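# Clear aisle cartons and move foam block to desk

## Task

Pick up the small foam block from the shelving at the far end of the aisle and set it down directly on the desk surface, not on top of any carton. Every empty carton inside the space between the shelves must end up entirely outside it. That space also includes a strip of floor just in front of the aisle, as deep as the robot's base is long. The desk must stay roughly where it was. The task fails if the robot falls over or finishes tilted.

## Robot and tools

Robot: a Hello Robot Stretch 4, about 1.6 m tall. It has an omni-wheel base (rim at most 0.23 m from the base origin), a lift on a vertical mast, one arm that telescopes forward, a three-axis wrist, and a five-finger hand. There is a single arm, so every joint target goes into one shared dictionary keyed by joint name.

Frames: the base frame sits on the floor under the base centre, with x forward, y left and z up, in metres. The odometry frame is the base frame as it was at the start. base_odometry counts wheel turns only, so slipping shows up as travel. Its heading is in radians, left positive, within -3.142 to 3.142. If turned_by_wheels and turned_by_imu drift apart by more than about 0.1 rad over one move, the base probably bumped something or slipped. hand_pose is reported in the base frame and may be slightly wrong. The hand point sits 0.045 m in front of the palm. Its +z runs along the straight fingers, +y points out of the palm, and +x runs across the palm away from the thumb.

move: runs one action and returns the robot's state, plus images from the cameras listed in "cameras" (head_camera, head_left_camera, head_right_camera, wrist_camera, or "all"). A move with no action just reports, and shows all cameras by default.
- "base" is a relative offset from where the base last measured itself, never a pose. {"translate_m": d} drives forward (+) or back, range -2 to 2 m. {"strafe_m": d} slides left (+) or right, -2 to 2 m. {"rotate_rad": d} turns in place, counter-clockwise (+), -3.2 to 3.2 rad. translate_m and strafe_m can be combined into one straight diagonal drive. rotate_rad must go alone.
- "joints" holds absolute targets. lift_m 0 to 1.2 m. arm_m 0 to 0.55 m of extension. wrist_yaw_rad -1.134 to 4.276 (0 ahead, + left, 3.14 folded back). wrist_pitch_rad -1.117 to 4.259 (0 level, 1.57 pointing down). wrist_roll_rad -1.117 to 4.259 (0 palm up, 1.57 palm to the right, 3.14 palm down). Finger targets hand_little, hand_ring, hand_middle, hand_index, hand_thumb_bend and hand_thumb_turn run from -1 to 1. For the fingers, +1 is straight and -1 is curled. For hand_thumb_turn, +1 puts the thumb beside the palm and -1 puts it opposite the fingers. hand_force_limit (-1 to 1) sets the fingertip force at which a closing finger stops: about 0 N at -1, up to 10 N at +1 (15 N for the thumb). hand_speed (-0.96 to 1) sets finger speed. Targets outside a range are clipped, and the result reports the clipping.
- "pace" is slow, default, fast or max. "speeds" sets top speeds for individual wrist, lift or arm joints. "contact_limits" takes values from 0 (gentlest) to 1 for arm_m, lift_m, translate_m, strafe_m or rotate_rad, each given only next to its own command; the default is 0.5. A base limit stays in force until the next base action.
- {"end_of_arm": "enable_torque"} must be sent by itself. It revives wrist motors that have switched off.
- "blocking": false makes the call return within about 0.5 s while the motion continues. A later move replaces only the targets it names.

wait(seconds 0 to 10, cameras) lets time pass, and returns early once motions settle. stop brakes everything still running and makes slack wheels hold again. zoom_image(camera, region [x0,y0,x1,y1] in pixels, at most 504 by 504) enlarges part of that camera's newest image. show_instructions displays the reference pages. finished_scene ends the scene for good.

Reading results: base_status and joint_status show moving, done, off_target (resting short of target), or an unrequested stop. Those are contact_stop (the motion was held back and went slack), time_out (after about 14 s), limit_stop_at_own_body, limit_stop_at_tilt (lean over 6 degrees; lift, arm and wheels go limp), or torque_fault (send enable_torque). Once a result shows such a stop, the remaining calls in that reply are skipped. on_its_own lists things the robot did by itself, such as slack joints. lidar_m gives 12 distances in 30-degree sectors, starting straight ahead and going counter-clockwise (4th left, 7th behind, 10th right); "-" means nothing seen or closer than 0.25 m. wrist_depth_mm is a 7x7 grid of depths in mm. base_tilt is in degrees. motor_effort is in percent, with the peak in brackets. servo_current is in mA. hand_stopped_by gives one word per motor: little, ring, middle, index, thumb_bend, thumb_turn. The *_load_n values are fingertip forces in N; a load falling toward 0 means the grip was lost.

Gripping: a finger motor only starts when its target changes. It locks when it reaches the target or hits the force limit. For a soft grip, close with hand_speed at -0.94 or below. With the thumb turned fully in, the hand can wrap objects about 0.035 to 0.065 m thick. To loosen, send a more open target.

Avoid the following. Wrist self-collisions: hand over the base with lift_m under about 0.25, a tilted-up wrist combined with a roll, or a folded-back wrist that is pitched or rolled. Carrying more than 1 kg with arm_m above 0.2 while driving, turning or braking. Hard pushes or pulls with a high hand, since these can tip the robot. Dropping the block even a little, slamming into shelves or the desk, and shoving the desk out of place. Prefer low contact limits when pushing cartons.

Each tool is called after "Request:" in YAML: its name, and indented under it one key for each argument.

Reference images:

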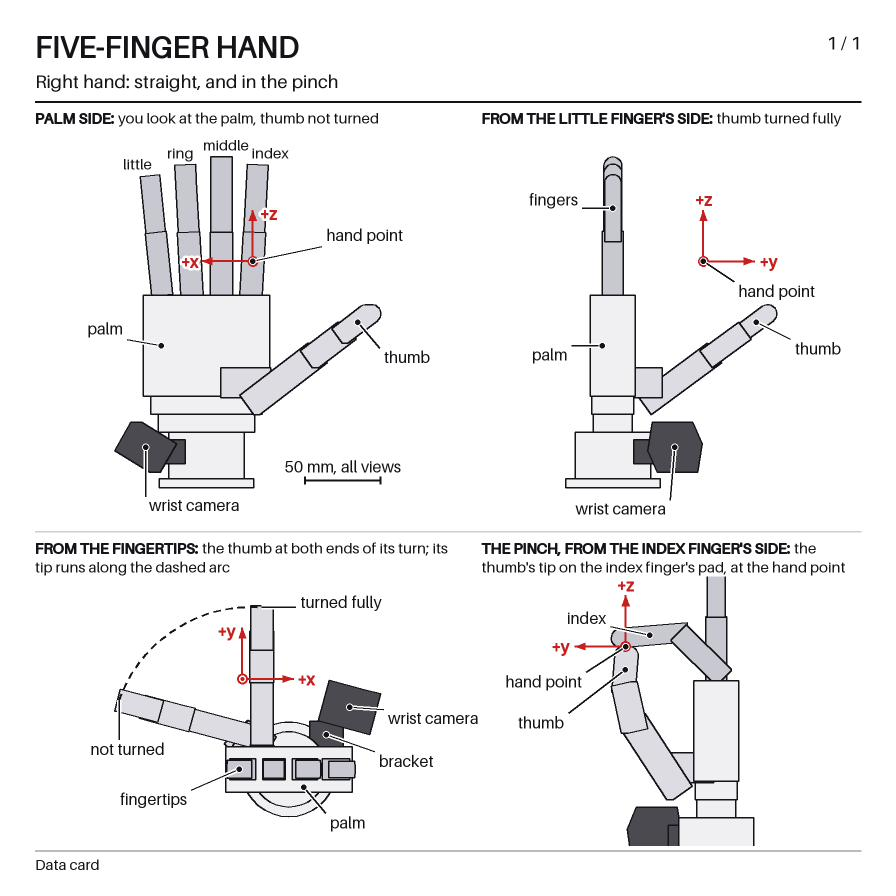

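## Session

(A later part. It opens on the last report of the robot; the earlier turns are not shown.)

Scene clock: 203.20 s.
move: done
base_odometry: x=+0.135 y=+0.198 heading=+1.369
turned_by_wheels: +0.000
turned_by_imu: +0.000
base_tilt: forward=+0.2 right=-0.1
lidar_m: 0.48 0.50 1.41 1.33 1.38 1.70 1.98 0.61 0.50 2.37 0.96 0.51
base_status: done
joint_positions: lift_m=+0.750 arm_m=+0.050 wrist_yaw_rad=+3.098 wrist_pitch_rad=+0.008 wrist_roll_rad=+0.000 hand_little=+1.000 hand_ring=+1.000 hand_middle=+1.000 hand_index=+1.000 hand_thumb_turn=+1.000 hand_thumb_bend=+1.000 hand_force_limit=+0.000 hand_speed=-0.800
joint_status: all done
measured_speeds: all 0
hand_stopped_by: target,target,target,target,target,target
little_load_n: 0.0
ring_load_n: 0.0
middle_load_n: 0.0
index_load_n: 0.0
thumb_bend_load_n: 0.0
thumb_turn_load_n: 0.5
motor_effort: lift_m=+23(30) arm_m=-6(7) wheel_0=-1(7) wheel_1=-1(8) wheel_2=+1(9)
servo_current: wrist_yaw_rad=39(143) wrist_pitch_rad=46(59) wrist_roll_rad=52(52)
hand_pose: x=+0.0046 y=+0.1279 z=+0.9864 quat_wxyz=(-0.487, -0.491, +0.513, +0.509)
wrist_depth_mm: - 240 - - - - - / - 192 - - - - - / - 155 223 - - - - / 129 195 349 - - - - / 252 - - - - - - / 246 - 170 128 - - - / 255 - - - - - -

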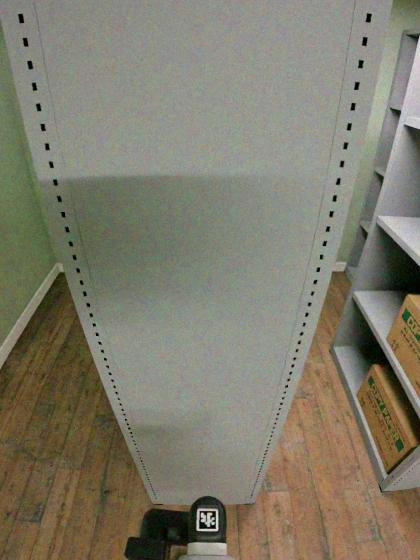

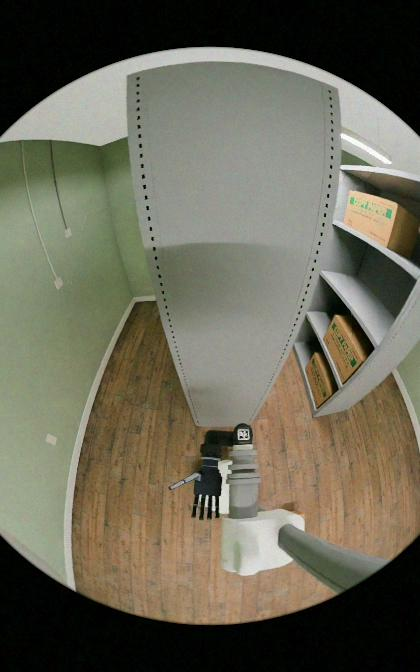

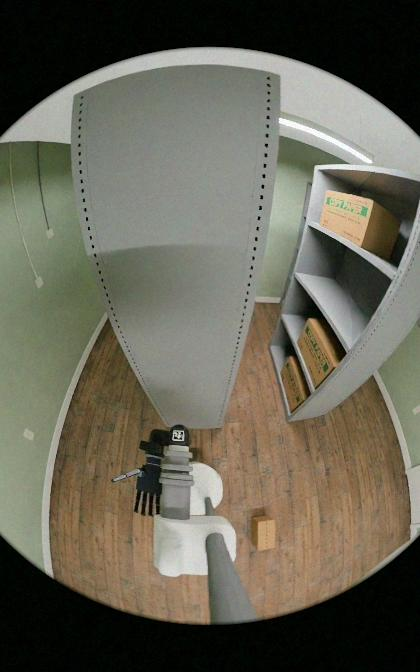

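Request:
move:
  base: {"strafe_m": -0.53}
  joints: {"arm_m": 0.0}
  cameras: ["head_camera","head_left_camera","head_right_camera"]

Scene clock: 211.20 s.
move: done
base_odometry: x=+0.654 y=+0.092 heading=+1.369
turned_by_wheels: +0.000
turned_by_imu: -0.001
base_tilt: forward=+0.3 right=-0.2
lidar_m: 1.11 0.57 0.71 1.85 1.94 1.66 0.28 2.42 1.93 1.83 0.75 0.59
base_status: done
joint_positions: lift_m=+0.750 arm_m=+0.000 wrist_yaw_rad=+3.098 wrist_pitch_rad=+0.008 wrist_roll_rad=+0.000 hand_little=+1.000 hand_ring=+1.000 hand_middle=+1.000 hand_index=+1.000 hand_thumb_turn=+1.000 hand_thumb_bend=+1.000 hand_force_limit=+0.000 hand_speed=-0.800
joint_status: all done
measured_speeds: all 0
hand_stopped_by: target,target,target,target,target,target
little_load_n: 0.0
ring_load_n: 0.0
middle_load_n: 0.0
index_load_n: 0.0
thumb_bend_load_n: 0.0
thumb_turn_load_n: -0.5
motor_effort: lift_m=+23(23) arm_m=-7(9) wheel_0=+0(10) wheel_1=+0(13) wheel_2=+1(3)
servo_current: wrist_yaw_rad=33(46) wrist_pitch_rad=52(59) wrist_roll_rad=39(59)
hand_pose: x=-0.0455 y=+0.1278 z=+0.9864 quat_wxyz=(-0.487, -0.491, +0.513, +0.509)
wrist_depth_mm: - 143 - - - - - / - 143 - - - - - / - 144 216 - - - - / 123 145 - - - - - / - - - - - - - / - - 170 128 - - - / - - - - - - -

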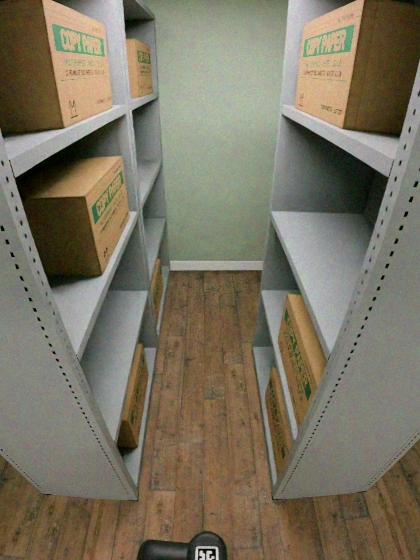

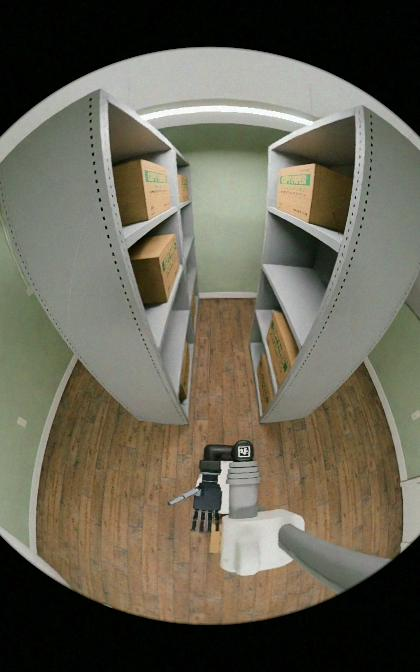

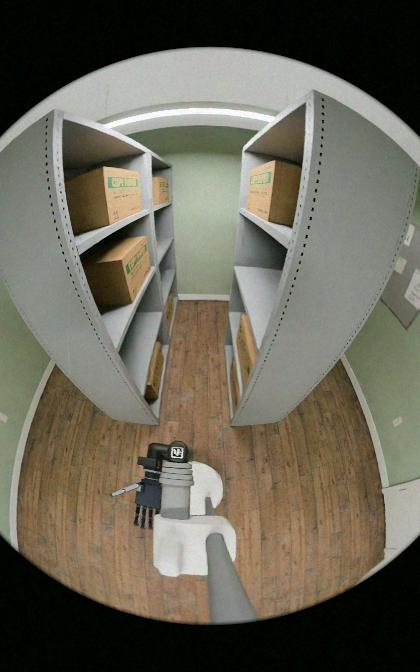

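Request:
zoom_image:
  camera: "head_camera"
  region: [100, 200, 320, 500]

Scaled by 1.680 from the camera's image (finer frame: 1200x1600).

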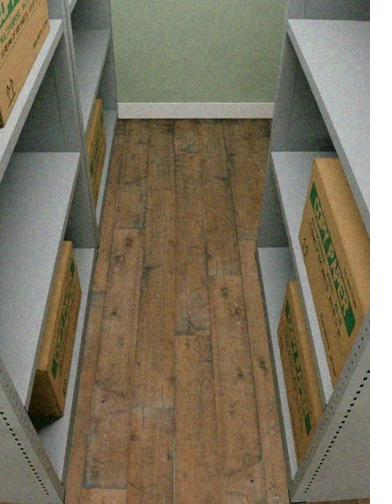

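Request:
move:
  base: {"translate_m": 0.9, "strafe_m": 0.03}
  contact_limits: {"translate_m": 0.3}
  cameras: ["head_camera","head_left_camera","head_right_camera"]

Scene clock: 235.07 s.
move: done
base_odometry: x=+0.805 y=+0.979 heading=+1.370
turned_by_wheels: +0.000
turned_by_imu: +0.001
base_tilt: forward=+0.2 right=-0.2
lidar_m: 1.29 0.42 0.29 0.27 0.29 0.40 1.18 0.42 0.31 0.28 0.29 0.43
base_status: done
joint_positions: lift_m=+0.750 arm_m=+0.000 wrist_yaw_rad=+3.098 wrist_pitch_rad=+0.008 wrist_roll_rad=+0.000 hand_little=+1.000 hand_ring=+1.000 hand_middle=+1.000 hand_index=+1.000 hand_thumb_turn=+1.000 hand_thumb_bend=+1.000 hand_force_limit=+0.000 hand_speed=-0.800
joint_status: not commanded
measured_speeds: all 0
hand_stopped_by: target,target,target,target,target,target
little_load_n: -0.5
ring_load_n: 0.0
middle_load_n: 0.0
index_load_n: 0.0
thumb_bend_load_n: 0.0
thumb_turn_load_n: -0.5
motor_effort: lift_m=+23(23) arm_m=-7(7) wheel_0=+2(7) wheel_1=+1(11) wheel_2=+1(10)
servo_current: wrist_yaw_rad=39(52) wrist_pitch_rad=46(52) wrist_roll_rad=33(59)
contact_limits: translate_m 0.3
hand_pose: x=-0.0455 y=+0.1278 z=+0.9864 quat_wxyz=(-0.487, -0.491, +0.513, +0.509)
wrist_depth_mm: - 143 - - - - - / 103 143 - - - - - / 108 144 248 - - - - / 124 145 - - - 366 273 / - - - - - - - / - - 170 128 - - - / - - - - - - -

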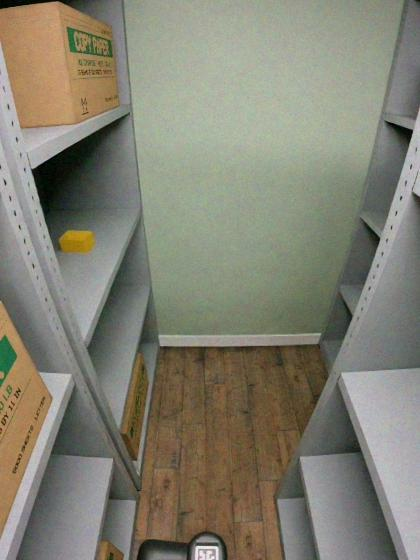

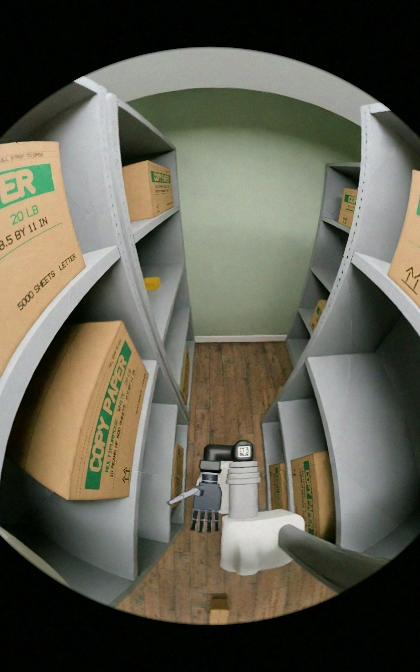

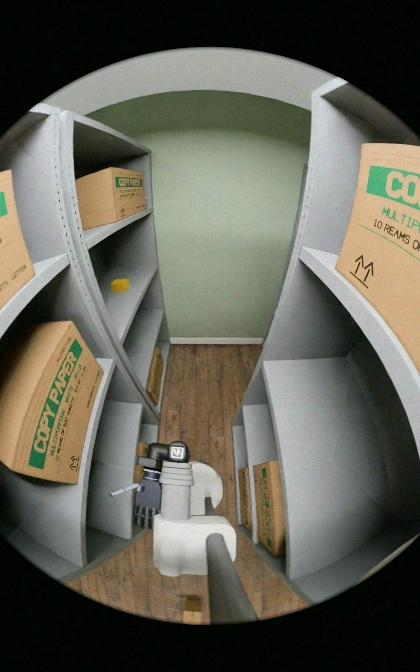

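Request:
zoom_image:
  camera: "head_camera"
  region: [20, 180, 160, 360]

Request:
zoom_image:
  camera: "head_right_camera"
  region: [60, 220, 180, 360]

Scaled by 2.800 from the camera's image (finer frame: 1200x1600).

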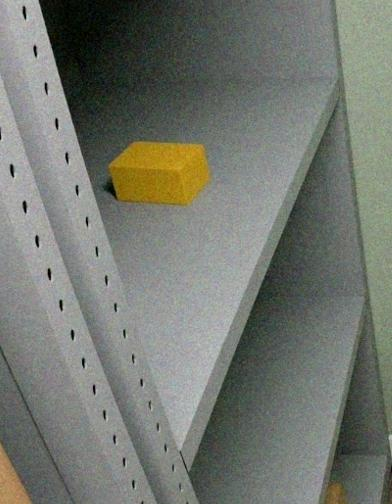

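Scaled by 3.600 from the camera's image (finer frame: 600x960).

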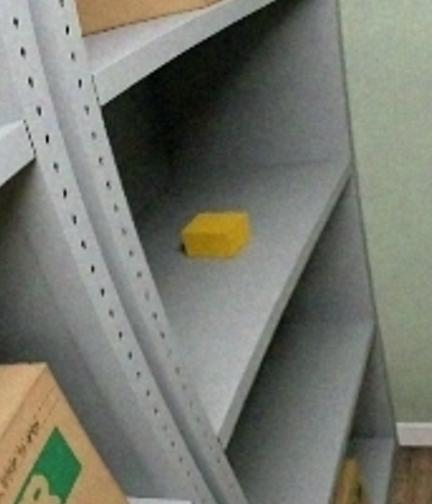

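Request:
move:
  base: {"translate_m": 1.02}
  joints: {"lift_m": 0.95}
  contact_limits: {"translate_m": 0.3}

Request:
move:
  base: {"rotate_rad": 1.57}
  contact_limits: {"rotate_rad": 0.3}
  cameras: ["head_camera","head_left_camera","head_right_camera"]

Scene clock: 331.63 s.
move: done
base_odometry: x=+1.008 y=+1.979 heading=+1.370
turned_by_wheels: +0.000
turned_by_imu: -0.001
base_tilt: forward=+0.2 right=-0.2
lidar_m: 0.45 0.46 0.32 0.30 0.32 0.48 1.23 0.53 0.47 0.71 0.68 0.47
base_status: done
joint_positions: lift_m=+0.950 arm_m=+0.000 wrist_yaw_rad=+3.098 wrist_pitch_rad=+0.008 wrist_roll_rad=+0.000 hand_little=+1.000 hand_ring=+1.000 hand_middle=+1.000 hand_index=+1.000 hand_thumb_turn=+1.000 hand_thumb_bend=+1.000 hand_force_limit=+0.000 hand_speed=-0.800
joint_status: all done
measured_speeds: all 0
hand_stopped_by: target,target,target,target,target,target
little_load_n: 0.0
ring_load_n: 0.0
middle_load_n: 0.0
index_load_n: 0.0
thumb_bend_load_n: 0.0
thumb_turn_load_n: 0.0
motor_effort: lift_m=+24(29) arm_m=-7(7) wheel_0=+1(8) wheel_1=+0(11) wheel_2=+1(10)
servo_current: wrist_yaw_rad=33(46) wrist_pitch_rad=46(59) wrist_roll_rad=33(46)
contact_limits: translate_m 0.3
hand_pose: x=-0.0455 y=+0.1277 z=+1.1863 quat_wxyz=(-0.487, -0.491, +0.513, +0.509)
wrist_depth_mm: - 144 - - 715 539 544 / 102 144 - - 809 544 549 / - 144 248 - 615 539 549 / 125 145 - - 820 549 549 / 224 - - - 768 544 - / 569 1078 169 128 - - - / 585 976 - - - - -
pictures: none

Scene clock: 333.80 s.
move: done
base_odometry: x=+1.008 y=+1.979 heading=+2.940
turned_by_wheels: +1.570
turned_by_imu: +1.544
base_tilt: forward=+0.2 right=-0.2
lidar_m: 0.28 0.32 0.45 1.10 0.54 0.51 0.71 0.69 0.47 0.44 0.47 0.31
base_status: done
joint_positions: lift_m=+0.950 arm_m=+0.000 wrist_yaw_rad=+3.098 wrist_pitch_rad=+0.008 wrist_roll_rad=+0.000 hand_little=+1.000 hand_ring=+1.000 hand_middle=+1.000 hand_index=+1.000 hand_thumb_turn=+1.000 hand_thumb_bend=+1.000 hand_force_limit=+0.000 hand_speed=-0.800
joint_status: not commanded
measured_speeds: all 0
hand_stopped_by: target,target,target,target,target,target
little_load_n: 0.0
ring_load_n: 0.0
middle_load_n: -0.5
index_load_n: 0.0
thumb_bend_load_n: 0.0
thumb_turn_load_n: 0.0
motor_effort: lift_m=+24(24) arm_m=-7(7) wheel_0=-1(8) wheel_1=+2(10) wheel_2=-1(8)
servo_current: wrist_yaw_rad=26(46) wrist_pitch_rad=46(52) wrist_roll_rad=39(46)
contact_limits: rotate_rad 0.3
hand_pose: x=-0.0455 y=+0.1277 z=+1.1863 quat_wxyz=(-0.487, -0.491, +0.513, +0.509)
wrist_depth_mm: - 143 878 878 891 - 477 / - 143 878 878 878 - 466 / - 144 206 - 1281 - 496 / 121 145 239 - 1336 831 500 / 223 - - - 1160 - - / 854 - 130 128 - - - / - - - - - - -

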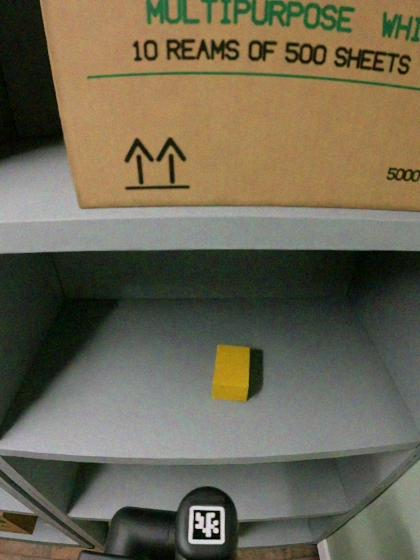

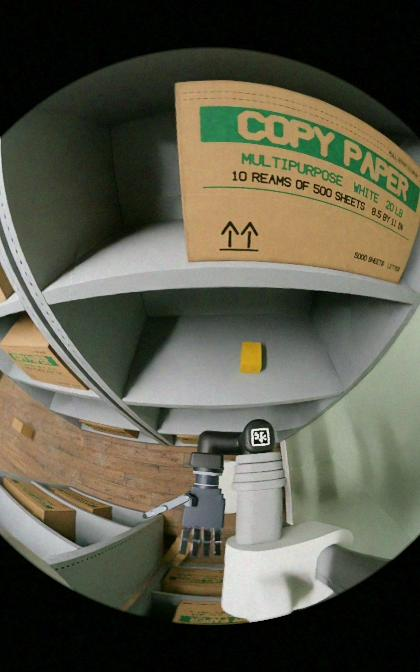

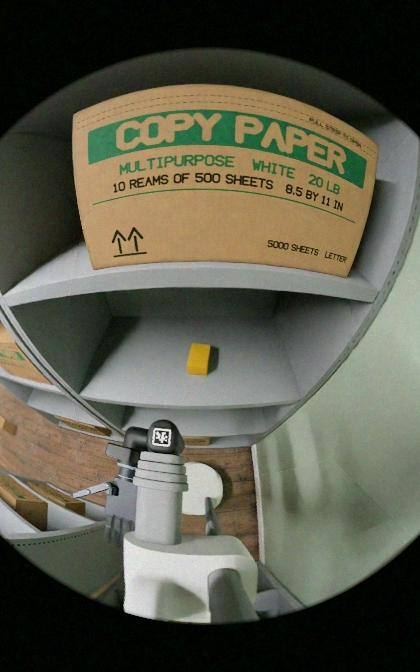

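Request:
zoom_image:
  camera: "head_camera"
  region: [160, 300, 320, 440]

Scaled by 3.150 from the camera's image (finer frame: 1200x1600).

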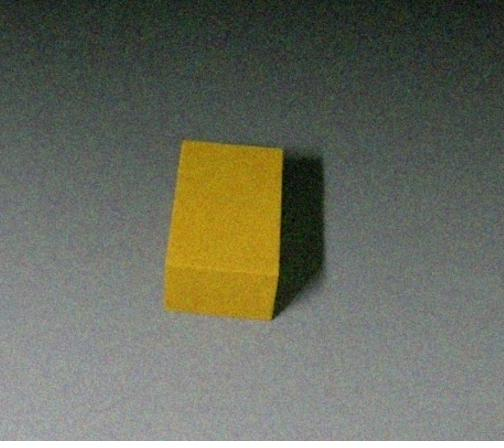

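Request:
move:
  base: {"strafe_m": -0.18}
  joints: {"lift_m": 1.05}
  contact_limits: {"strafe_m": 0.3}

Request:
move:
  joints: {"wrist_yaw_rad": 1.45}

Request:
move:
  joints: {"wrist_roll_rad": 3.14}
  cameras: ["head_camera","head_left_camera","wrist_camera"]

Scene clock: 401.93 s.
move: done
base_odometry: x=+1.044 y=+2.155 heading=+2.940
turned_by_wheels: +0.000
turned_by_imu: +0.002
base_tilt: forward=+0.2 right=-0.2
lidar_m: 0.30 0.33 0.44 1.18 0.64 0.59 0.72 0.43 0.30 0.28 0.28 0.32
base_status: done
joint_positions: lift_m=+1.050 arm_m=+0.000 wrist_yaw_rad=+3.099 wrist_pitch_rad=+0.008 wrist_roll_rad=+0.000 hand_little=+1.000 hand_ring=+1.000 hand_middle=+1.000 hand_index=+1.000 hand_thumb_turn=+1.000 hand_thumb_bend=+1.000 hand_force_limit=+0.000 hand_speed=-0.800
joint_status: all done
measured_speeds: all 0
hand_stopped_by: target,target,target,target,target,target
little_load_n: 0.0
ring_load_n: 0.0
middle_load_n: 0.0
index_load_n: 0.0
thumb_bend_load_n: 0.0
thumb_turn_load_n: 0.0
motor_effort: lift_m=+24(28) arm_m=-7(7) wheel_0=+0(9) wheel_1=+2(11) wheel_2=+1(3)
servo_current: wrist_yaw_rad=39(52) wrist_pitch_rad=52(59) wrist_roll_rad=39(52)
contact_limits: strafe_m 0.3
hand_pose: x=-0.0455 y=+0.1277 z=+1.2863 quat_wxyz=(-0.487, -0.491, +0.513, +0.509)
wrist_depth_mm: - 143 854 878 891 878 - / - 143 866 878 891 891 - / - 144 206 - - 904 - / 121 145 240 - 1336 891 - / - - - - 1281 - - / - 842 130 128 - - - / - - - - - - -
pictures: none

Scene clock: 403.47 s.
move: done
base_odometry: x=+1.044 y=+2.155 heading=+2.940
turned_by_wheels: +0.000
turned_by_imu: +0.000
base_tilt: forward=+0.2 right=-0.2
lidar_m: 0.30 0.31 0.45 1.18 0.63 0.58 0.72 0.42 0.29 0.27 0.30 0.32
base_status: not commanded
joint_positions: lift_m=+1.050 arm_m=+0.000 wrist_yaw_rad=+1.452 wrist_pitch_rad=+0.008 wrist_roll_rad=+0.000 hand_little=+1.000 hand_ring=+1.000 hand_middle=+1.000 hand_index=+1.000 hand_thumb_turn=+1.000 hand_thumb_bend=+1.000 hand_force_limit=+0.000 hand_speed=-0.800
joint_status: all done
measured_speeds: all 0
hand_stopped_by: target,target,target,target,target,target
little_load_n: 0.0
ring_load_n: 0.0
middle_load_n: 0.0
index_load_n: 0.0
thumb_bend_load_n: 0.0
thumb_turn_load_n: 0.0
motor_effort: lift_m=+24(24) arm_m=-7(7) wheel_0=+1(1) wheel_1=+1(2) wheel_2=+1(1)
servo_current: wrist_yaw_rad=33(98) wrist_pitch_rad=46(52) wrist_roll_rad=52(52)
contact_limits: strafe_m 0.3
hand_pose: x=+0.3147 y=+0.2064 z=+1.2863 quat_wxyz=(+0.042, +0.042, +0.709, +0.703)
wrist_depth_mm: - - - 332 315 342 343 / 960 - - 488 554 459 539 / - - - 554 574 591 585 / - - - 559 574 603 609 / - - - 559 580 591 - / 1229 - 170 128 - - - / 1042 1255 - - - - -
pictures: none

Scene clock: 405.83 s.
move: done
base_odometry: x=+1.044 y=+2.155 heading=+2.940
turned_by_wheels: +0.000
turned_by_imu: +0.000
base_tilt: forward=+0.2 right=-0.2
lidar_m: 0.30 0.31 0.46 1.16 0.63 0.61 0.71 0.40 0.29 0.27 0.28 0.34
base_status: not commanded
joint_positions: lift_m=+1.050 arm_m=+0.000 wrist_yaw_rad=+1.452 wrist_pitch_rad=+0.008 wrist_roll_rad=+3.138 hand_little=+1.000 hand_ring=+1.000 hand_middle=+1.000 hand_index=+1.000 hand_thumb_turn=+1.000 hand_thumb_bend=+1.000 hand_force_limit=+0.000 hand_speed=-0.800
joint_status: all done
measured_speeds: all 0
hand_stopped_by: target,target,target,target,target,target
little_load_n: 0.0
ring_load_n: 0.0
middle_load_n: 0.0
index_load_n: 0.0
thumb_bend_load_n: 0.0
thumb_turn_load_n: -0.5
motor_effort: lift_m=+24(24) arm_m=-7(7) wheel_0=+1(1) wheel_1=+1(2) wheel_2=+1(1)
servo_current: wrist_yaw_rad=26(46) wrist_pitch_rad=52(52) wrist_roll_rad=39(91)
contact_limits: strafe_m 0.3
hand_pose: x=+0.2536 y=+0.2127 z=+1.1658 quat_wxyz=(-0.703, +0.709, -0.041, +0.043)
wrist_depth_mm: 359 368 366 402 - - 976 / - 615 580 554 - - 1205 / 609 609 580 564 - - - / 603 603 580 559 - - - / 597 615 585 559 - - - / 597 609 168 128 - - - / 544 - - - - - -
wrist_camera: T_world_to_cam=[[-0.9906, 0.13384, 0.02833, 0.20406], [0.02403, -0.03365, 0.99914, -1.1693], [0.13468, 0.99043, 0.03011, -0.12057]] pos_world=[0.24648, 0.05276, 1.16615]

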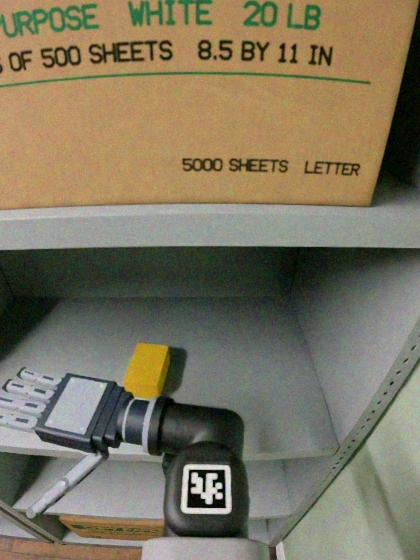

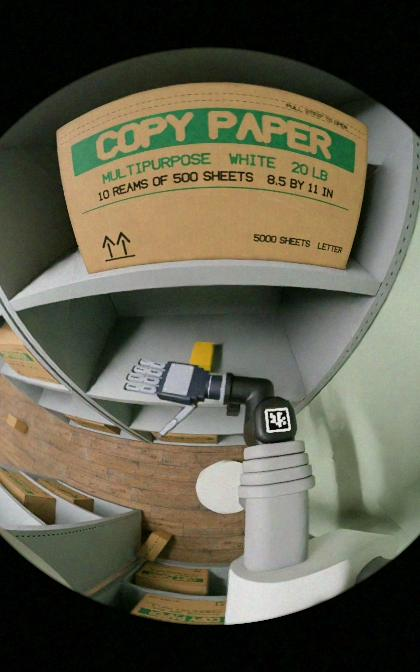

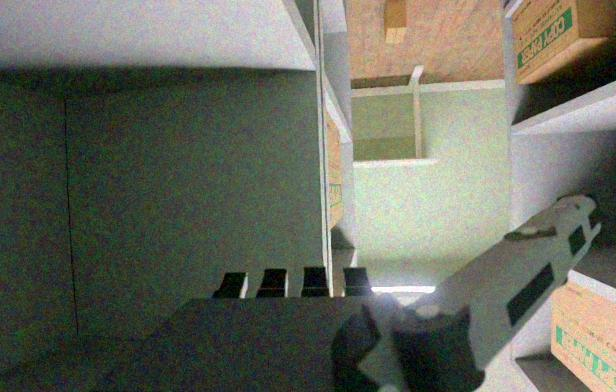

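Request:
zoom_image:
  camera: "head_left_camera"
  region: [60, 460, 240, 640]

Scaled by 2.800 from the camera's image (finer frame: 600x960).

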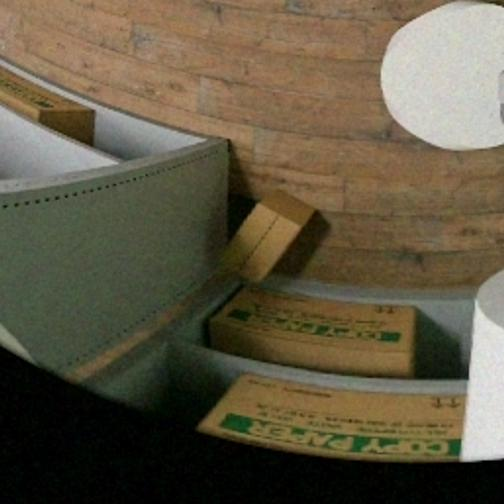

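Request:
move:
  joints: {"lift_m": 1.13, "hand_speed": 0, "hand_thumb_turn": -1, "hand_index": 0.45, "hand_middle": 0.45, "hand_ring": 0.45}

Request:
move:
  joints: {"wrist_pitch_rad": 0.67, "arm_m": 0.24}
  cameras: ["head_camera","head_left_camera","wrist_camera"]

Scene clock: 424.87 s.
move: done
base_odometry: x=+1.044 y=+2.155 heading=+2.940
turned_by_wheels: +0.000
turned_by_imu: +0.000
base_tilt: forward=+0.1 right=-0.1
lidar_m: 0.30 0.33 0.42 1.15 0.64 0.57 0.72 0.45 0.29 0.27 0.28 0.33
base_status: not commanded
joint_positions: lift_m=+1.130 arm_m=+0.000 wrist_yaw_rad=+1.452 wrist_pitch_rad=+0.008 wrist_roll_rad=+3.138 hand_little=+1.000 hand_ring=+0.450 hand_middle=+0.450 hand_index=+0.450 hand_thumb_turn=-1.000 hand_thumb_bend=+1.000 hand_force_limit=+0.000 hand_speed=+0.000
joint_status: all done
measured_speeds: all 0
hand_stopped_by: target,target,target,target,target,target
little_load_n: 0.0
ring_load_n: 0.0
middle_load_n: 0.0
index_load_n: 0.0
thumb_bend_load_n: 0.0
thumb_turn_load_n: 0.0
motor_effort: lift_m=+24(28) arm_m=-7(7) wheel_0=+1(1) wheel_1=+2(2) wheel_2=+1(1)
servo_current: wrist_yaw_rad=46(46) wrist_pitch_rad=46(59) wrist_roll_rad=39(52)
contact_limits: strafe_m 0.3
hand_pose: x=+0.2536 y=+0.2127 z=+1.2459 quat_wxyz=(-0.703, +0.709, -0.041, +0.043)
wrist_depth_mm: - 603 569 549 - - 1118 / 609 609 574 549 - - - / 615 603 580 564 - - - / 603 609 580 559 - - - / 597 609 585 186 - - - / 539 484 157 128 - - 991 / 351 379 - - - - -
pictures: none

Scene clock: 426.47 s.
move: contact_stop
base_odometry: x=+1.044 y=+2.155 heading=+2.940
turned_by_wheels: +0.000
turned_by_imu: +0.031
base_tilt: forward=+0.2 right=-0.2
lidar_m: 0.30 0.32 0.47 1.06 0.61 0.60 0.71 0.43 0.30 0.29 0.29 0.33
base_status: not commanded
joint_positions: lift_m=+1.129 arm_m=+0.152 wrist_yaw_rad=+1.450 wrist_pitch_rad=+0.673 wrist_roll_rad=+3.139 hand_little=+1.000 hand_ring=+0.450 hand_middle=+0.450 hand_index=+0.450 hand_thumb_turn=-1.000 hand_thumb_bend=+1.000 hand_force_limit=+0.000 hand_speed=+0.000
joint_status: arm_m contact_stop (moved +0.152 of +0.240); the others done
measured_speeds: all 0
hand_stopped_by: target,target,target,target,target,target
little_load_n: 0.0
ring_load_n: 0.0
middle_load_n: 0.0
index_load_n: 0.0
thumb_bend_load_n: 0.0
thumb_turn_load_n: 0.0
on_its_own: arm_m is slack since a contact_stop (your +0.240 is given up)
motor_effort: lift_m=+29(34) arm_m=+0(32) wheel_0=+2(3) wheel_1=+2(12) wheel_2=+0(16)
servo_current: wrist_yaw_rad=39(46) wrist_pitch_rad=33(65) wrist_roll_rad=39(59)
contact_limits: strafe_m 0.3
hand_pose: x=+0.3953 y=+0.1277 z=+1.1224 quat_wxyz=(-0.433, +0.899, -0.053, +0.027)
wrist_depth_mm: 182 182 193 236 237 1281 - / 208 204 220 256 265 1464 - / 309 312 317 317 - 1661 1308 / 370 373 379 366 - 1756 1229 / 442 - - 186 - - 1205 / 462 585 130 129 - - 1308 / 442 535 - - - - -
wrist_camera: T_world_to_cam=[[-0.98854, 0.15043, 0.01308, 0.37125], [0.09964, 0.58474, 0.80508, -1.02323], [0.11346, 0.79715, -0.59302, 0.67829]] pos_world=[0.39198, 0.00178, 1.22117]

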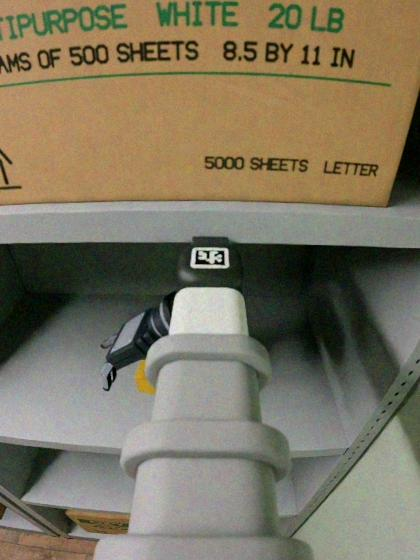

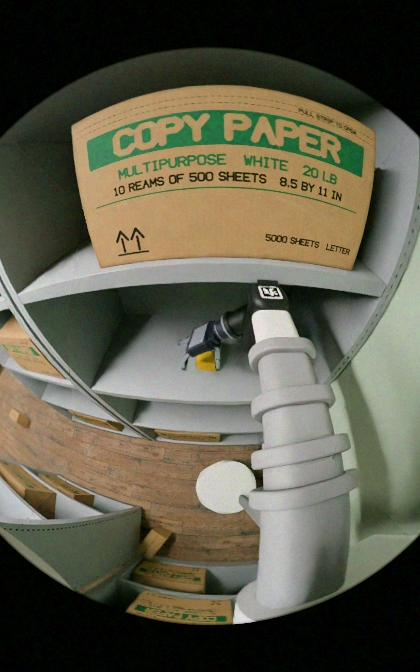

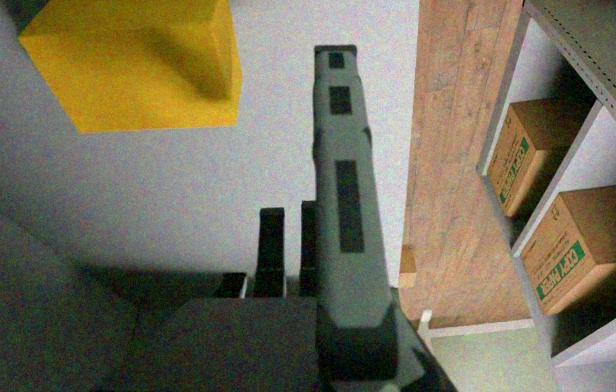

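Request:
move:
  joints: {"arm_m": 0.08}

Request:
move:
  joints: {"lift_m": 1.08}
  cameras: ["head_camera","wrist_camera"]

Scene clock: 434.20 s.
move: done
base_odometry: x=+1.044 y=+2.155 heading=+2.940
turned_by_wheels: +0.000
turned_by_imu: +0.000
base_tilt: forward=+0.2 right=-0.2
lidar_m: 0.31 0.32 0.50 1.11 0.61 0.56 0.70 0.45 0.30 0.28 0.28 0.32
base_status: not commanded
joint_positions: lift_m=+1.130 arm_m=+0.080 wrist_yaw_rad=+1.450 wrist_pitch_rad=+0.673 wrist_roll_rad=+3.139 hand_little=+1.000 hand_ring=+0.450 hand_middle=+0.450 hand_index=+0.450 hand_thumb_turn=-1.000 hand_thumb_bend=+1.000 hand_force_limit=+0.000 hand_speed=+0.000
joint_status: all done
measured_speeds: all 0
hand_stopped_by: target,target,target,target,target,target
little_load_n: 0.0
ring_load_n: 0.0
middle_load_n: 0.0
index_load_n: 0.0
thumb_bend_load_n: 0.0
thumb_turn_load_n: 0.0
motor_effort: lift_m=+24(29) arm_m=-7(9) wheel_0=+1(2) wheel_1=+2(2) wheel_2=+1(1)
servo_current: wrist_yaw_rad=39(46) wrist_pitch_rad=33(46) wrist_roll_rad=39(52)
contact_limits: strafe_m 0.3
hand_pose: x=+0.3238 y=+0.1277 z=+1.1228 quat_wxyz=(-0.433, +0.899, -0.053, +0.027)
wrist_depth_mm: 191 229 243 238 1281 1308 - / 205 235 272 258 1397 1464 - / 315 319 320 324 - 1464 1336 / 366 368 368 373 - 1661 1138 / - - - 186 - 1537 1098 / 539 627 130 128 - - 1229 / 525 597 - - - - -
pictures: none

Scene clock: 435.30 s.
move: done
base_odometry: x=+1.044 y=+2.155 heading=+2.940
turned_by_wheels: +0.000
turned_by_imu: +0.000
base_tilt: forward=+0.2 right=-0.1
lidar_m: 0.30 0.33 0.48 1.05 0.60 0.56 0.71 0.42 0.31 0.26 0.31 0.32
base_status: not commanded
joint_positions: lift_m=+1.080 arm_m=+0.080 wrist_yaw_rad=+1.450 wrist_pitch_rad=+0.673 wrist_roll_rad=+3.139 hand_little=+1.000 hand_ring=+0.450 hand_middle=+0.450 hand_index=+0.450 hand_thumb_turn=-1.000 hand_thumb_bend=+1.000 hand_force_limit=+0.000 hand_speed=+0.000
joint_status: all done
measured_speeds: all 0
hand_stopped_by: target,target,target,target,target,target
little_load_n: 0.0
ring_load_n: 0.0
middle_load_n: 0.0
index_load_n: 0.0
thumb_bend_load_n: 0.0
thumb_turn_load_n: 0.0
motor_effort: lift_m=+17(24) arm_m=-7(7) wheel_0=+1(2) wheel_1=+1(2) wheel_2=+1(1)
servo_current: wrist_yaw_rad=13(46) wrist_pitch_rad=39(46) wrist_roll_rad=39(52)
contact_limits: strafe_m 0.3
hand_pose: x=+0.3238 y=+0.1277 z=+1.0733 quat_wxyz=(-0.433, +0.899, -0.053, +0.027)
wrist_depth_mm: 182 188 187 187 1229 1229 - / 171 206 214 204 1366 1430 - / 181 233 253 253 - 1537 1336 / 212 301 300 293 - 1576 1138 / 355 359 362 187 - 1661 1098 / 512 - 130 128 - - 1229 / 530 603 - - - - -
wrist_camera: T_world_to_cam=[[-0.98854, 0.15043, 0.01308, 0.30121], [0.09964, 0.58474, 0.80508, -0.97658], [0.11346, 0.79715, -0.59302, 0.65728]] pos_world=[0.32048, 0.00178, 1.17207]

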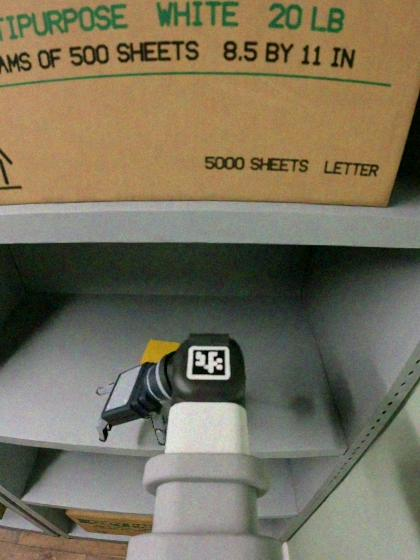

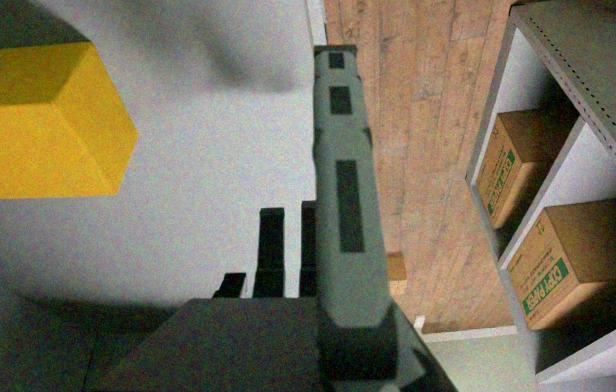

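Request:
move:
  base: {"strafe_m": -0.007}
  joints: {"wrist_yaw_rad": 1.42, "arm_m": 0.245}
  contact_limits: {"arm_m": 0.1}
  pace: "slow"
  cameras: ["head_camera","head_left_camera","wrist_camera"]

Scene clock: 461.70 s.
move: done
base_odometry: x=+1.046 y=+2.162 heading=+2.940
turned_by_wheels: +0.000
turned_by_imu: -0.003
base_tilt: forward=+0.2 right=-0.2
lidar_m: 0.30 0.33 0.47 1.08 0.60 0.61 0.71 0.42 0.28 0.27 0.29 0.33
base_status: done
joint_positions: lift_m=+1.080 arm_m=+0.245 wrist_yaw_rad=+1.422 wrist_pitch_rad=+0.673 wrist_roll_rad=+3.139 hand_little=+1.000 hand_ring=+0.450 hand_middle=+0.450 hand_index=+0.450 hand_thumb_turn=-1.000 hand_thumb_bend=+1.000 hand_force_limit=+0.000 hand_speed=+0.000
joint_status: all done
measured_speeds: all 0
hand_stopped_by: target,target,target,target,target,target
little_load_n: 0.0
ring_load_n: 0.0
middle_load_n: 0.0
index_load_n: 0.0
thumb_bend_load_n: 0.0
thumb_turn_load_n: 0.0
motor_effort: lift_m=+17(18) arm_m=+7(9) wheel_0=+0(6) wheel_1=-1(6) wheel_2=-1(2)
servo_current: wrist_yaw_rad=33(72) wrist_pitch_rad=33(46) wrist_roll_rad=33(52)
contact_limits: arm_m 0.1
hand_pose: x=+0.4919 y=+0.1257 z=+1.0733 quat_wxyz=(-0.433, +0.899, -0.066, +0.033)
wrist_depth_mm: 185 187 169 165 156 193 - / 208 211 155 148 149 216 217 / 246 248 183 173 - 255 256 / 297 298 301 290 - 309 1430 / 338 373 362 186 - 377 1464 / 342 427 130 128 - - - / 330 394 - - - - -
wrist_camera: T_world_to_cam=[[-0.98392, 0.17812, 0.01302, 0.46199], [0.11597, 0.58172, 0.80508, -0.99974], [0.13583, 0.79365, -0.59302, 0.62933]] pos_world=[0.48501, -0.00019, 1.17207]

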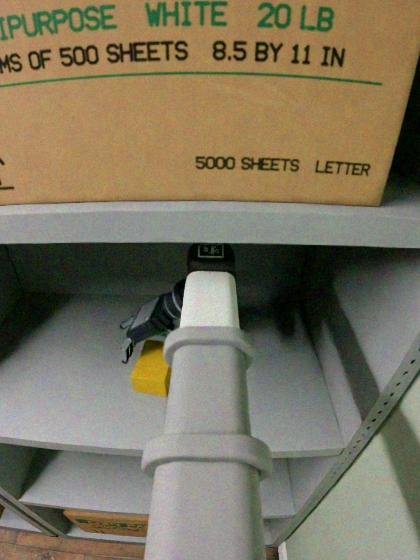

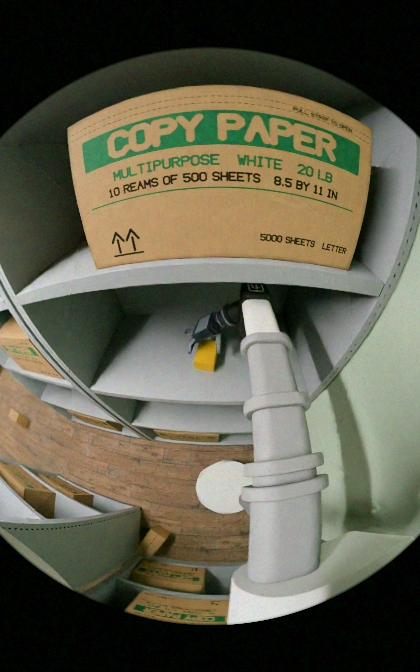

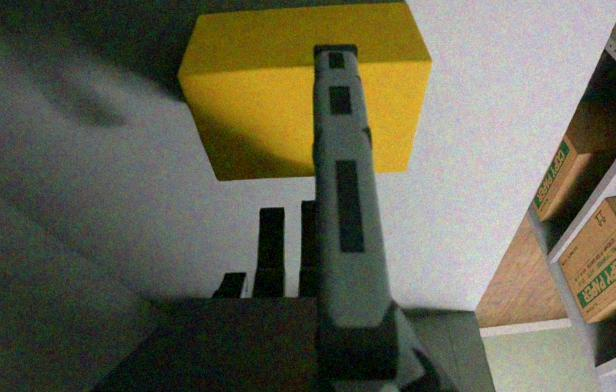

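Request:
move:
  joints: {"wrist_yaw_rad": 1.45}

Request:
move:
  joints: {"lift_m": 1.028}
  contact_limits: {"lift_m": 0.1}
  pace: "slow"
  cameras: ["head_camera","head_left_camera","wrist_camera"]

Scene clock: 477.40 s.
move: done
base_odometry: x=+1.046 y=+2.162 heading=+2.940
turned_by_wheels: +0.000
turned_by_imu: -0.001
base_tilt: forward=+0.2 right=-0.2
lidar_m: 0.30 0.34 0.48 1.11 0.62 0.58 0.71 0.42 0.29 0.28 0.29 0.32
base_status: not commanded
joint_positions: lift_m=+1.080 arm_m=+0.245 wrist_yaw_rad=+1.448 wrist_pitch_rad=+0.673 wrist_roll_rad=+3.139 hand_little=+1.000 hand_ring=+0.450 hand_middle=+0.450 hand_index=+0.450 hand_thumb_turn=-1.000 hand_thumb_bend=+1.000 hand_force_limit=+0.000 hand_speed=+0.000
joint_status: all done
measured_speeds: all 0
hand_stopped_by: target,target,target,target,target,target
little_load_n: 0.0
ring_load_n: 0.0
middle_load_n: 0.0
index_load_n: 0.0
thumb_bend_load_n: 0.0
thumb_turn_load_n: 0.0
motor_effort: lift_m=+17(18) arm_m=+7(7) wheel_0=+0(0) wheel_1=-1(2) wheel_2=-1(1)
servo_current: wrist_yaw_rad=33(59) wrist_pitch_rad=39(46) wrist_roll_rad=46(52)
contact_limits: arm_m 0.1
hand_pose: x=+0.4887 y=+0.1275 z=+1.0733 quat_wxyz=(-0.433, +0.899, -0.054, +0.027)
wrist_depth_mm: 185 187 162 161 159 191 - / 208 211 155 145 153 216 217 / 247 249 184 173 246 255 256 / 297 298 300 291 - 309 1397 / 340 375 359 186 - 392 1366 / 345 424 130 128 - - 1464 / 336 407 - - - - -
pictures: none

Scene clock: 478.70 s.
move: done
base_odometry: x=+1.046 y=+2.162 heading=+2.940
turned_by_wheels: +0.000
turned_by_imu: +0.000
base_tilt: forward=+0.2 right=-0.2
lidar_m: 0.29 0.32 0.48 1.08 0.62 0.56 0.70 0.39 0.30 0.27 0.26 0.33
base_status: not commanded
joint_positions: lift_m=+1.028 arm_m=+0.245 wrist_yaw_rad=+1.448 wrist_pitch_rad=+0.673 wrist_roll_rad=+3.139 hand_little=+1.000 hand_ring=+0.450 hand_middle=+0.450 hand_index=+0.450 hand_thumb_turn=-1.000 hand_thumb_bend=+1.000 hand_force_limit=+0.000 hand_speed=+0.000
joint_status: all done
measured_speeds: all 0
hand_stopped_by: target,target,target,target,target,target
little_load_n: 0.0
ring_load_n: 0.0
middle_load_n: 0.0
index_load_n: 0.0
thumb_bend_load_n: 0.0
thumb_turn_load_n: 0.0
motor_effort: lift_m=+17(22) arm_m=+7(7) wheel_0=+0(0) wheel_1=-1(2) wheel_2=-1(1)
servo_current: wrist_yaw_rad=33(46) wrist_pitch_rad=39(46) wrist_roll_rad=39(46)
contact_limits: arm_m 0.1; lift_m 0.1
hand_pose: x=+0.4887 y=+0.1275 z=+1.0213 quat_wxyz=(-0.433, +0.899, -0.054, +0.027)
wrist_depth_mm: 129 135 135 133 134 137 - / 149 150 137 129 134 154 154 / 175 170 122 118 - 182 182 / 211 212 122 128 130 222 222 / 265 267 159 161 - 279 1229 / 330 362 164 128 - 364 1464 / 334 404 - - - - -
wrist_camera: T_world_to_cam=[[-0.98813, 0.15307, 0.01311, 0.4643], [0.10122, 0.58447, 0.80508, -0.95177], [0.11557, 0.79685, -0.59302, 0.6069]] pos_world=[0.48499, 0.0016, 1.12007]

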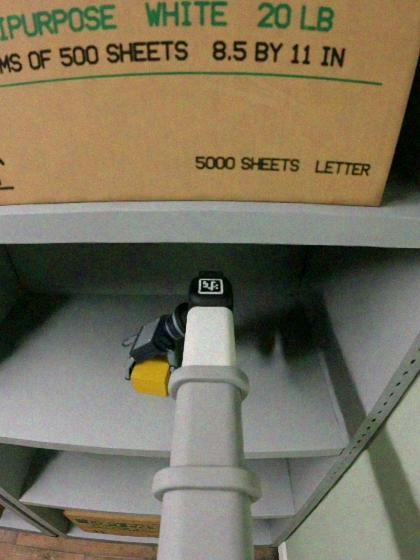

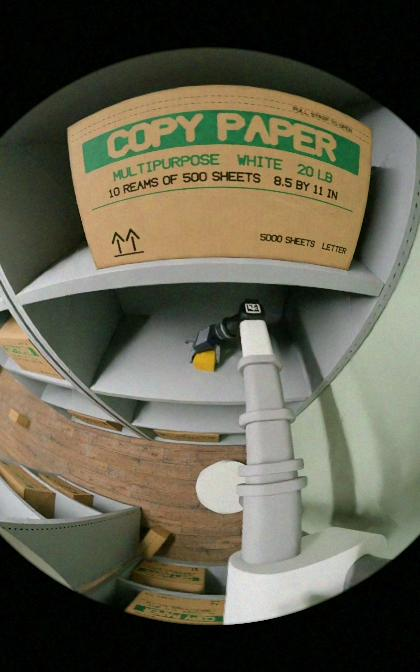

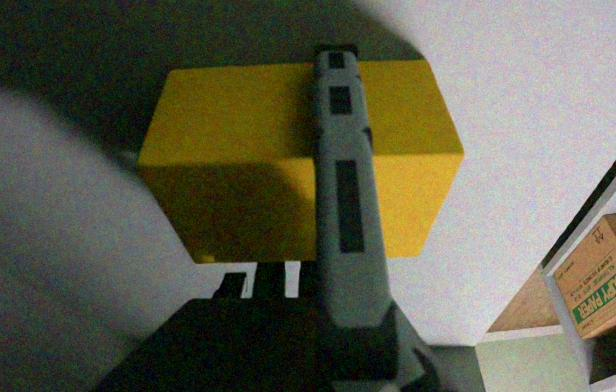

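Request:
move:
  joints: {"hand_speed": -0.94, "hand_force_limit": -0.6, "hand_index": -0.1, "hand_middle": -0.1, "hand_thumb_bend": 0.3}
  cameras: ["wrist_camera", "head_left_camera"]

Scene clock: 487.57 s.
move: off_target
base_odometry: x=+1.046 y=+2.162 heading=+2.940
turned_by_wheels: +0.000
turned_by_imu: -0.001
base_tilt: forward=+0.2 right=-0.2
lidar_m: 0.31 0.32 0.48 1.09 0.62 0.59 0.70 0.42 0.28 0.26 0.28 0.32
base_status: not commanded
joint_positions: lift_m=+1.028 arm_m=+0.245 wrist_yaw_rad=+1.448 wrist_pitch_rad=+0.673 wrist_roll_rad=+3.139 hand_little=+1.000 hand_ring=+0.450 hand_middle=+0.242 hand_index=+0.231 hand_thumb_turn=-1.000 hand_thumb_bend=+0.895 hand_force_limit=-0.600 hand_speed=-0.940
joint_status: hand_middle off_target (ended at +0.242, target -0.100); hand_index off_target (ended at +0.231, target -0.100); hand_thumb_bend off_target (ended at +0.895, target +0.300); the others done
measured_speeds: all 0
hand_stopped_by: target,target,force,force,force,target
little_load_n: 0.0
ring_load_n: 0.0
middle_load_n: 1.5
index_load_n: 2.0
thumb_bend_load_n: 4.5
thumb_turn_load_n: 0.0
motor_effort: lift_m=+16(18) arm_m=+7(7) wheel_0=+0(0) wheel_1=-1(2) wheel_2=-1(1)
servo_current: wrist_yaw_rad=33(46) wrist_pitch_rad=46(46) wrist_roll_rad=33(52)
contact_limits: arm_m 0.1; lift_m 0.1
hand_pose: x=+0.4887 y=+0.1275 z=+1.0213 quat_wxyz=(-0.433, +0.899, -0.054, +0.027)
wrist_depth_mm: 129 135 135 133 134 137 - / 149 150 136 128 133 154 154 / 174 169 122 117 - 182 182 / 211 212 122 128 130 222 222 / 266 267 160 161 - 279 1229 / 334 364 164 129 - 362 1464 / 336 404 - - - - -
pictures: head_left_camera, wrist_camera
wrist_camera: T_world_to_cam=[[-0.98813, 0.15307, 0.01311, 0.4643], [0.10122, 0.58447, 0.80508, -0.95177], [0.11557, 0.79685, -0.59302, 0.6069]] pos_world=[0.48499, 0.0016, 1.12007]

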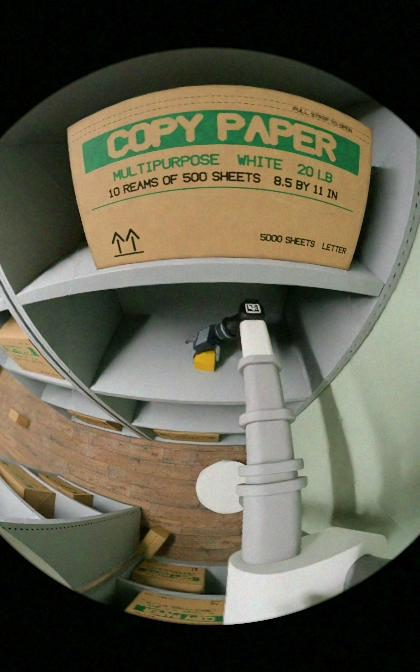

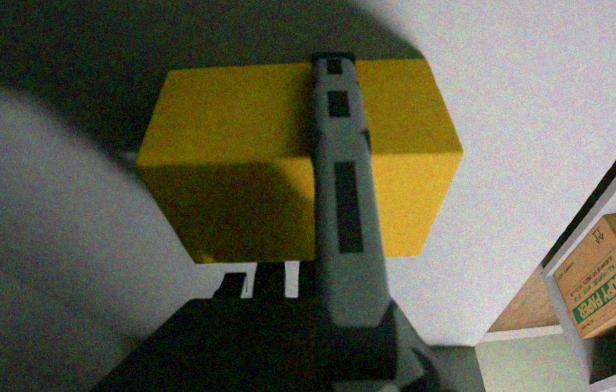

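Request:
move:
  joints: {"hand_force_limit": -0.3, "hand_index": -0.2, "hand_middle": -0.2, "hand_thumb_bend": 0.2}

Request:
move:
  joints: {"lift_m": 1.06}
  pace: "slow"
  cameras: ["wrist_camera", "head_camera"]

Scene clock: 493.13 s.
move: off_target
base_odometry: x=+1.046 y=+2.162 heading=+2.940
turned_by_wheels: +0.000
turned_by_imu: +0.000
base_tilt: forward=+0.2 right=-0.2
lidar_m: 0.30 0.34 0.47 1.07 0.61 0.60 0.72 0.41 0.30 0.27 0.30 0.32
base_status: not commanded
joint_positions: lift_m=+1.028 arm_m=+0.245 wrist_yaw_rad=+1.448 wrist_pitch_rad=+0.673 wrist_roll_rad=+3.139 hand_little=+1.000 hand_ring=+0.450 hand_middle=+0.233 hand_index=+0.221 hand_thumb_turn=-1.000 hand_thumb_bend=+0.895 hand_force_limit=-0.300 hand_speed=-0.940
joint_status: hand_middle off_target (ended at +0.233, target -0.200); hand_index off_target (ended at +0.221, target -0.200); hand_thumb_bend off_target (ended at +0.895, target +0.200); the others done
measured_speeds: all 0
hand_stopped_by: target,target,force,force,force,target
little_load_n: 0.5
ring_load_n: 0.0
middle_load_n: 3.5
index_load_n: 3.5
thumb_bend_load_n: 6.5
thumb_turn_load_n: 0.0
motor_effort: lift_m=+17(18) arm_m=+7(7) wheel_0=+0(0) wheel_1=-2(2) wheel_2=-1(1)
servo_current: wrist_yaw_rad=46(46) wrist_pitch_rad=39(46) wrist_roll_rad=26(52)
contact_limits: arm_m 0.1; lift_m 0.1
hand_pose: x=+0.4887 y=+0.1275 z=+1.0213 quat_wxyz=(-0.433, +0.899, -0.054, +0.027)
wrist_depth_mm: 129 134 135 133 134 137 - / 149 150 136 127 132 154 154 / 174 169 121 117 118 182 182 / 211 211 122 128 130 221 222 / 265 268 159 160 - 279 1205 / 334 364 164 128 - 364 1430 / 334 404 - - - - -
pictures: none

Scene clock: 494.23 s.
move: done
base_odometry: x=+1.046 y=+2.162 heading=+2.940
turned_by_wheels: +0.000
turned_by_imu: +0.000
base_tilt: forward=+0.2 right=-0.2
lidar_m: 0.28 0.33 0.47 1.06 0.63 0.57 0.70 0.42 0.29 0.26 0.26 0.31
base_status: not commanded
joint_positions: lift_m=+1.060 arm_m=+0.245 wrist_yaw_rad=+1.448 wrist_pitch_rad=+0.673 wrist_roll_rad=+3.139 hand_little=+1.000 hand_ring=+0.450 hand_middle=+0.233 hand_index=+0.221 hand_thumb_turn=-1.000 hand_thumb_bend=+0.895 hand_force_limit=-0.300 hand_speed=-0.940
joint_status: all done
measured_speeds: all 0
hand_stopped_by: target,target,force,force,force,target
little_load_n: 0.0
ring_load_n: 0.0
middle_load_n: 3.5
index_load_n: 3.5
thumb_bend_load_n: 6.5
thumb_turn_load_n: 0.0
motor_effort: lift_m=+24(28) arm_m=+7(7) wheel_0=+0(0) wheel_1=-2(2) wheel_2=-1(1)
servo_current: wrist_yaw_rad=26(46) wrist_pitch_rad=39(46) wrist_roll_rad=39(46)
contact_limits: arm_m 0.1
hand_pose: x=+0.4887 y=+0.1275 z=+1.0527 quat_wxyz=(-0.433, +0.899, -0.054, +0.027)
wrist_depth_mm: 163 163 168 166 167 171 - / 185 186 135 127 132 191 192 / 216 211 121 117 118 219 235 / 262 262 122 128 130 276 1182 / 325 332 160 161 - 347 1308 / 347 399 157 128 - - 1464 / 336 402 - - - - -
pictures: head_camera, wrist_camera
wrist_camera: T_world_to_cam=[[-0.98813, 0.15307, 0.01311, 0.46389], [0.10122, 0.58447, 0.80508, -0.97705], [0.11557, 0.79685, -0.59302, 0.62552]] pos_world=[0.48499, 0.0016, 1.15147]

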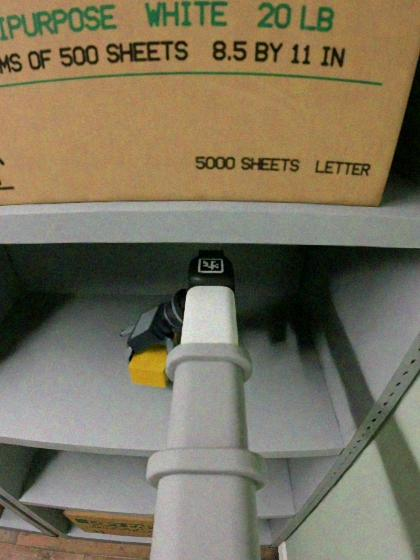

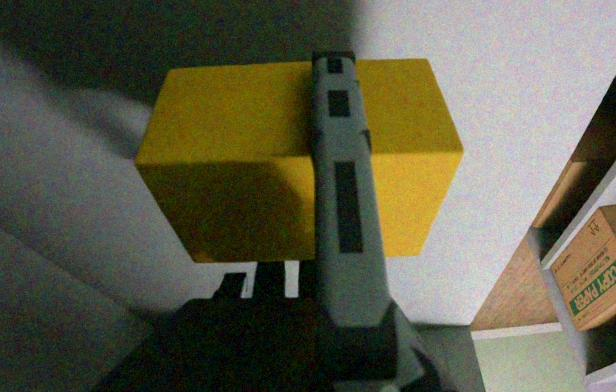

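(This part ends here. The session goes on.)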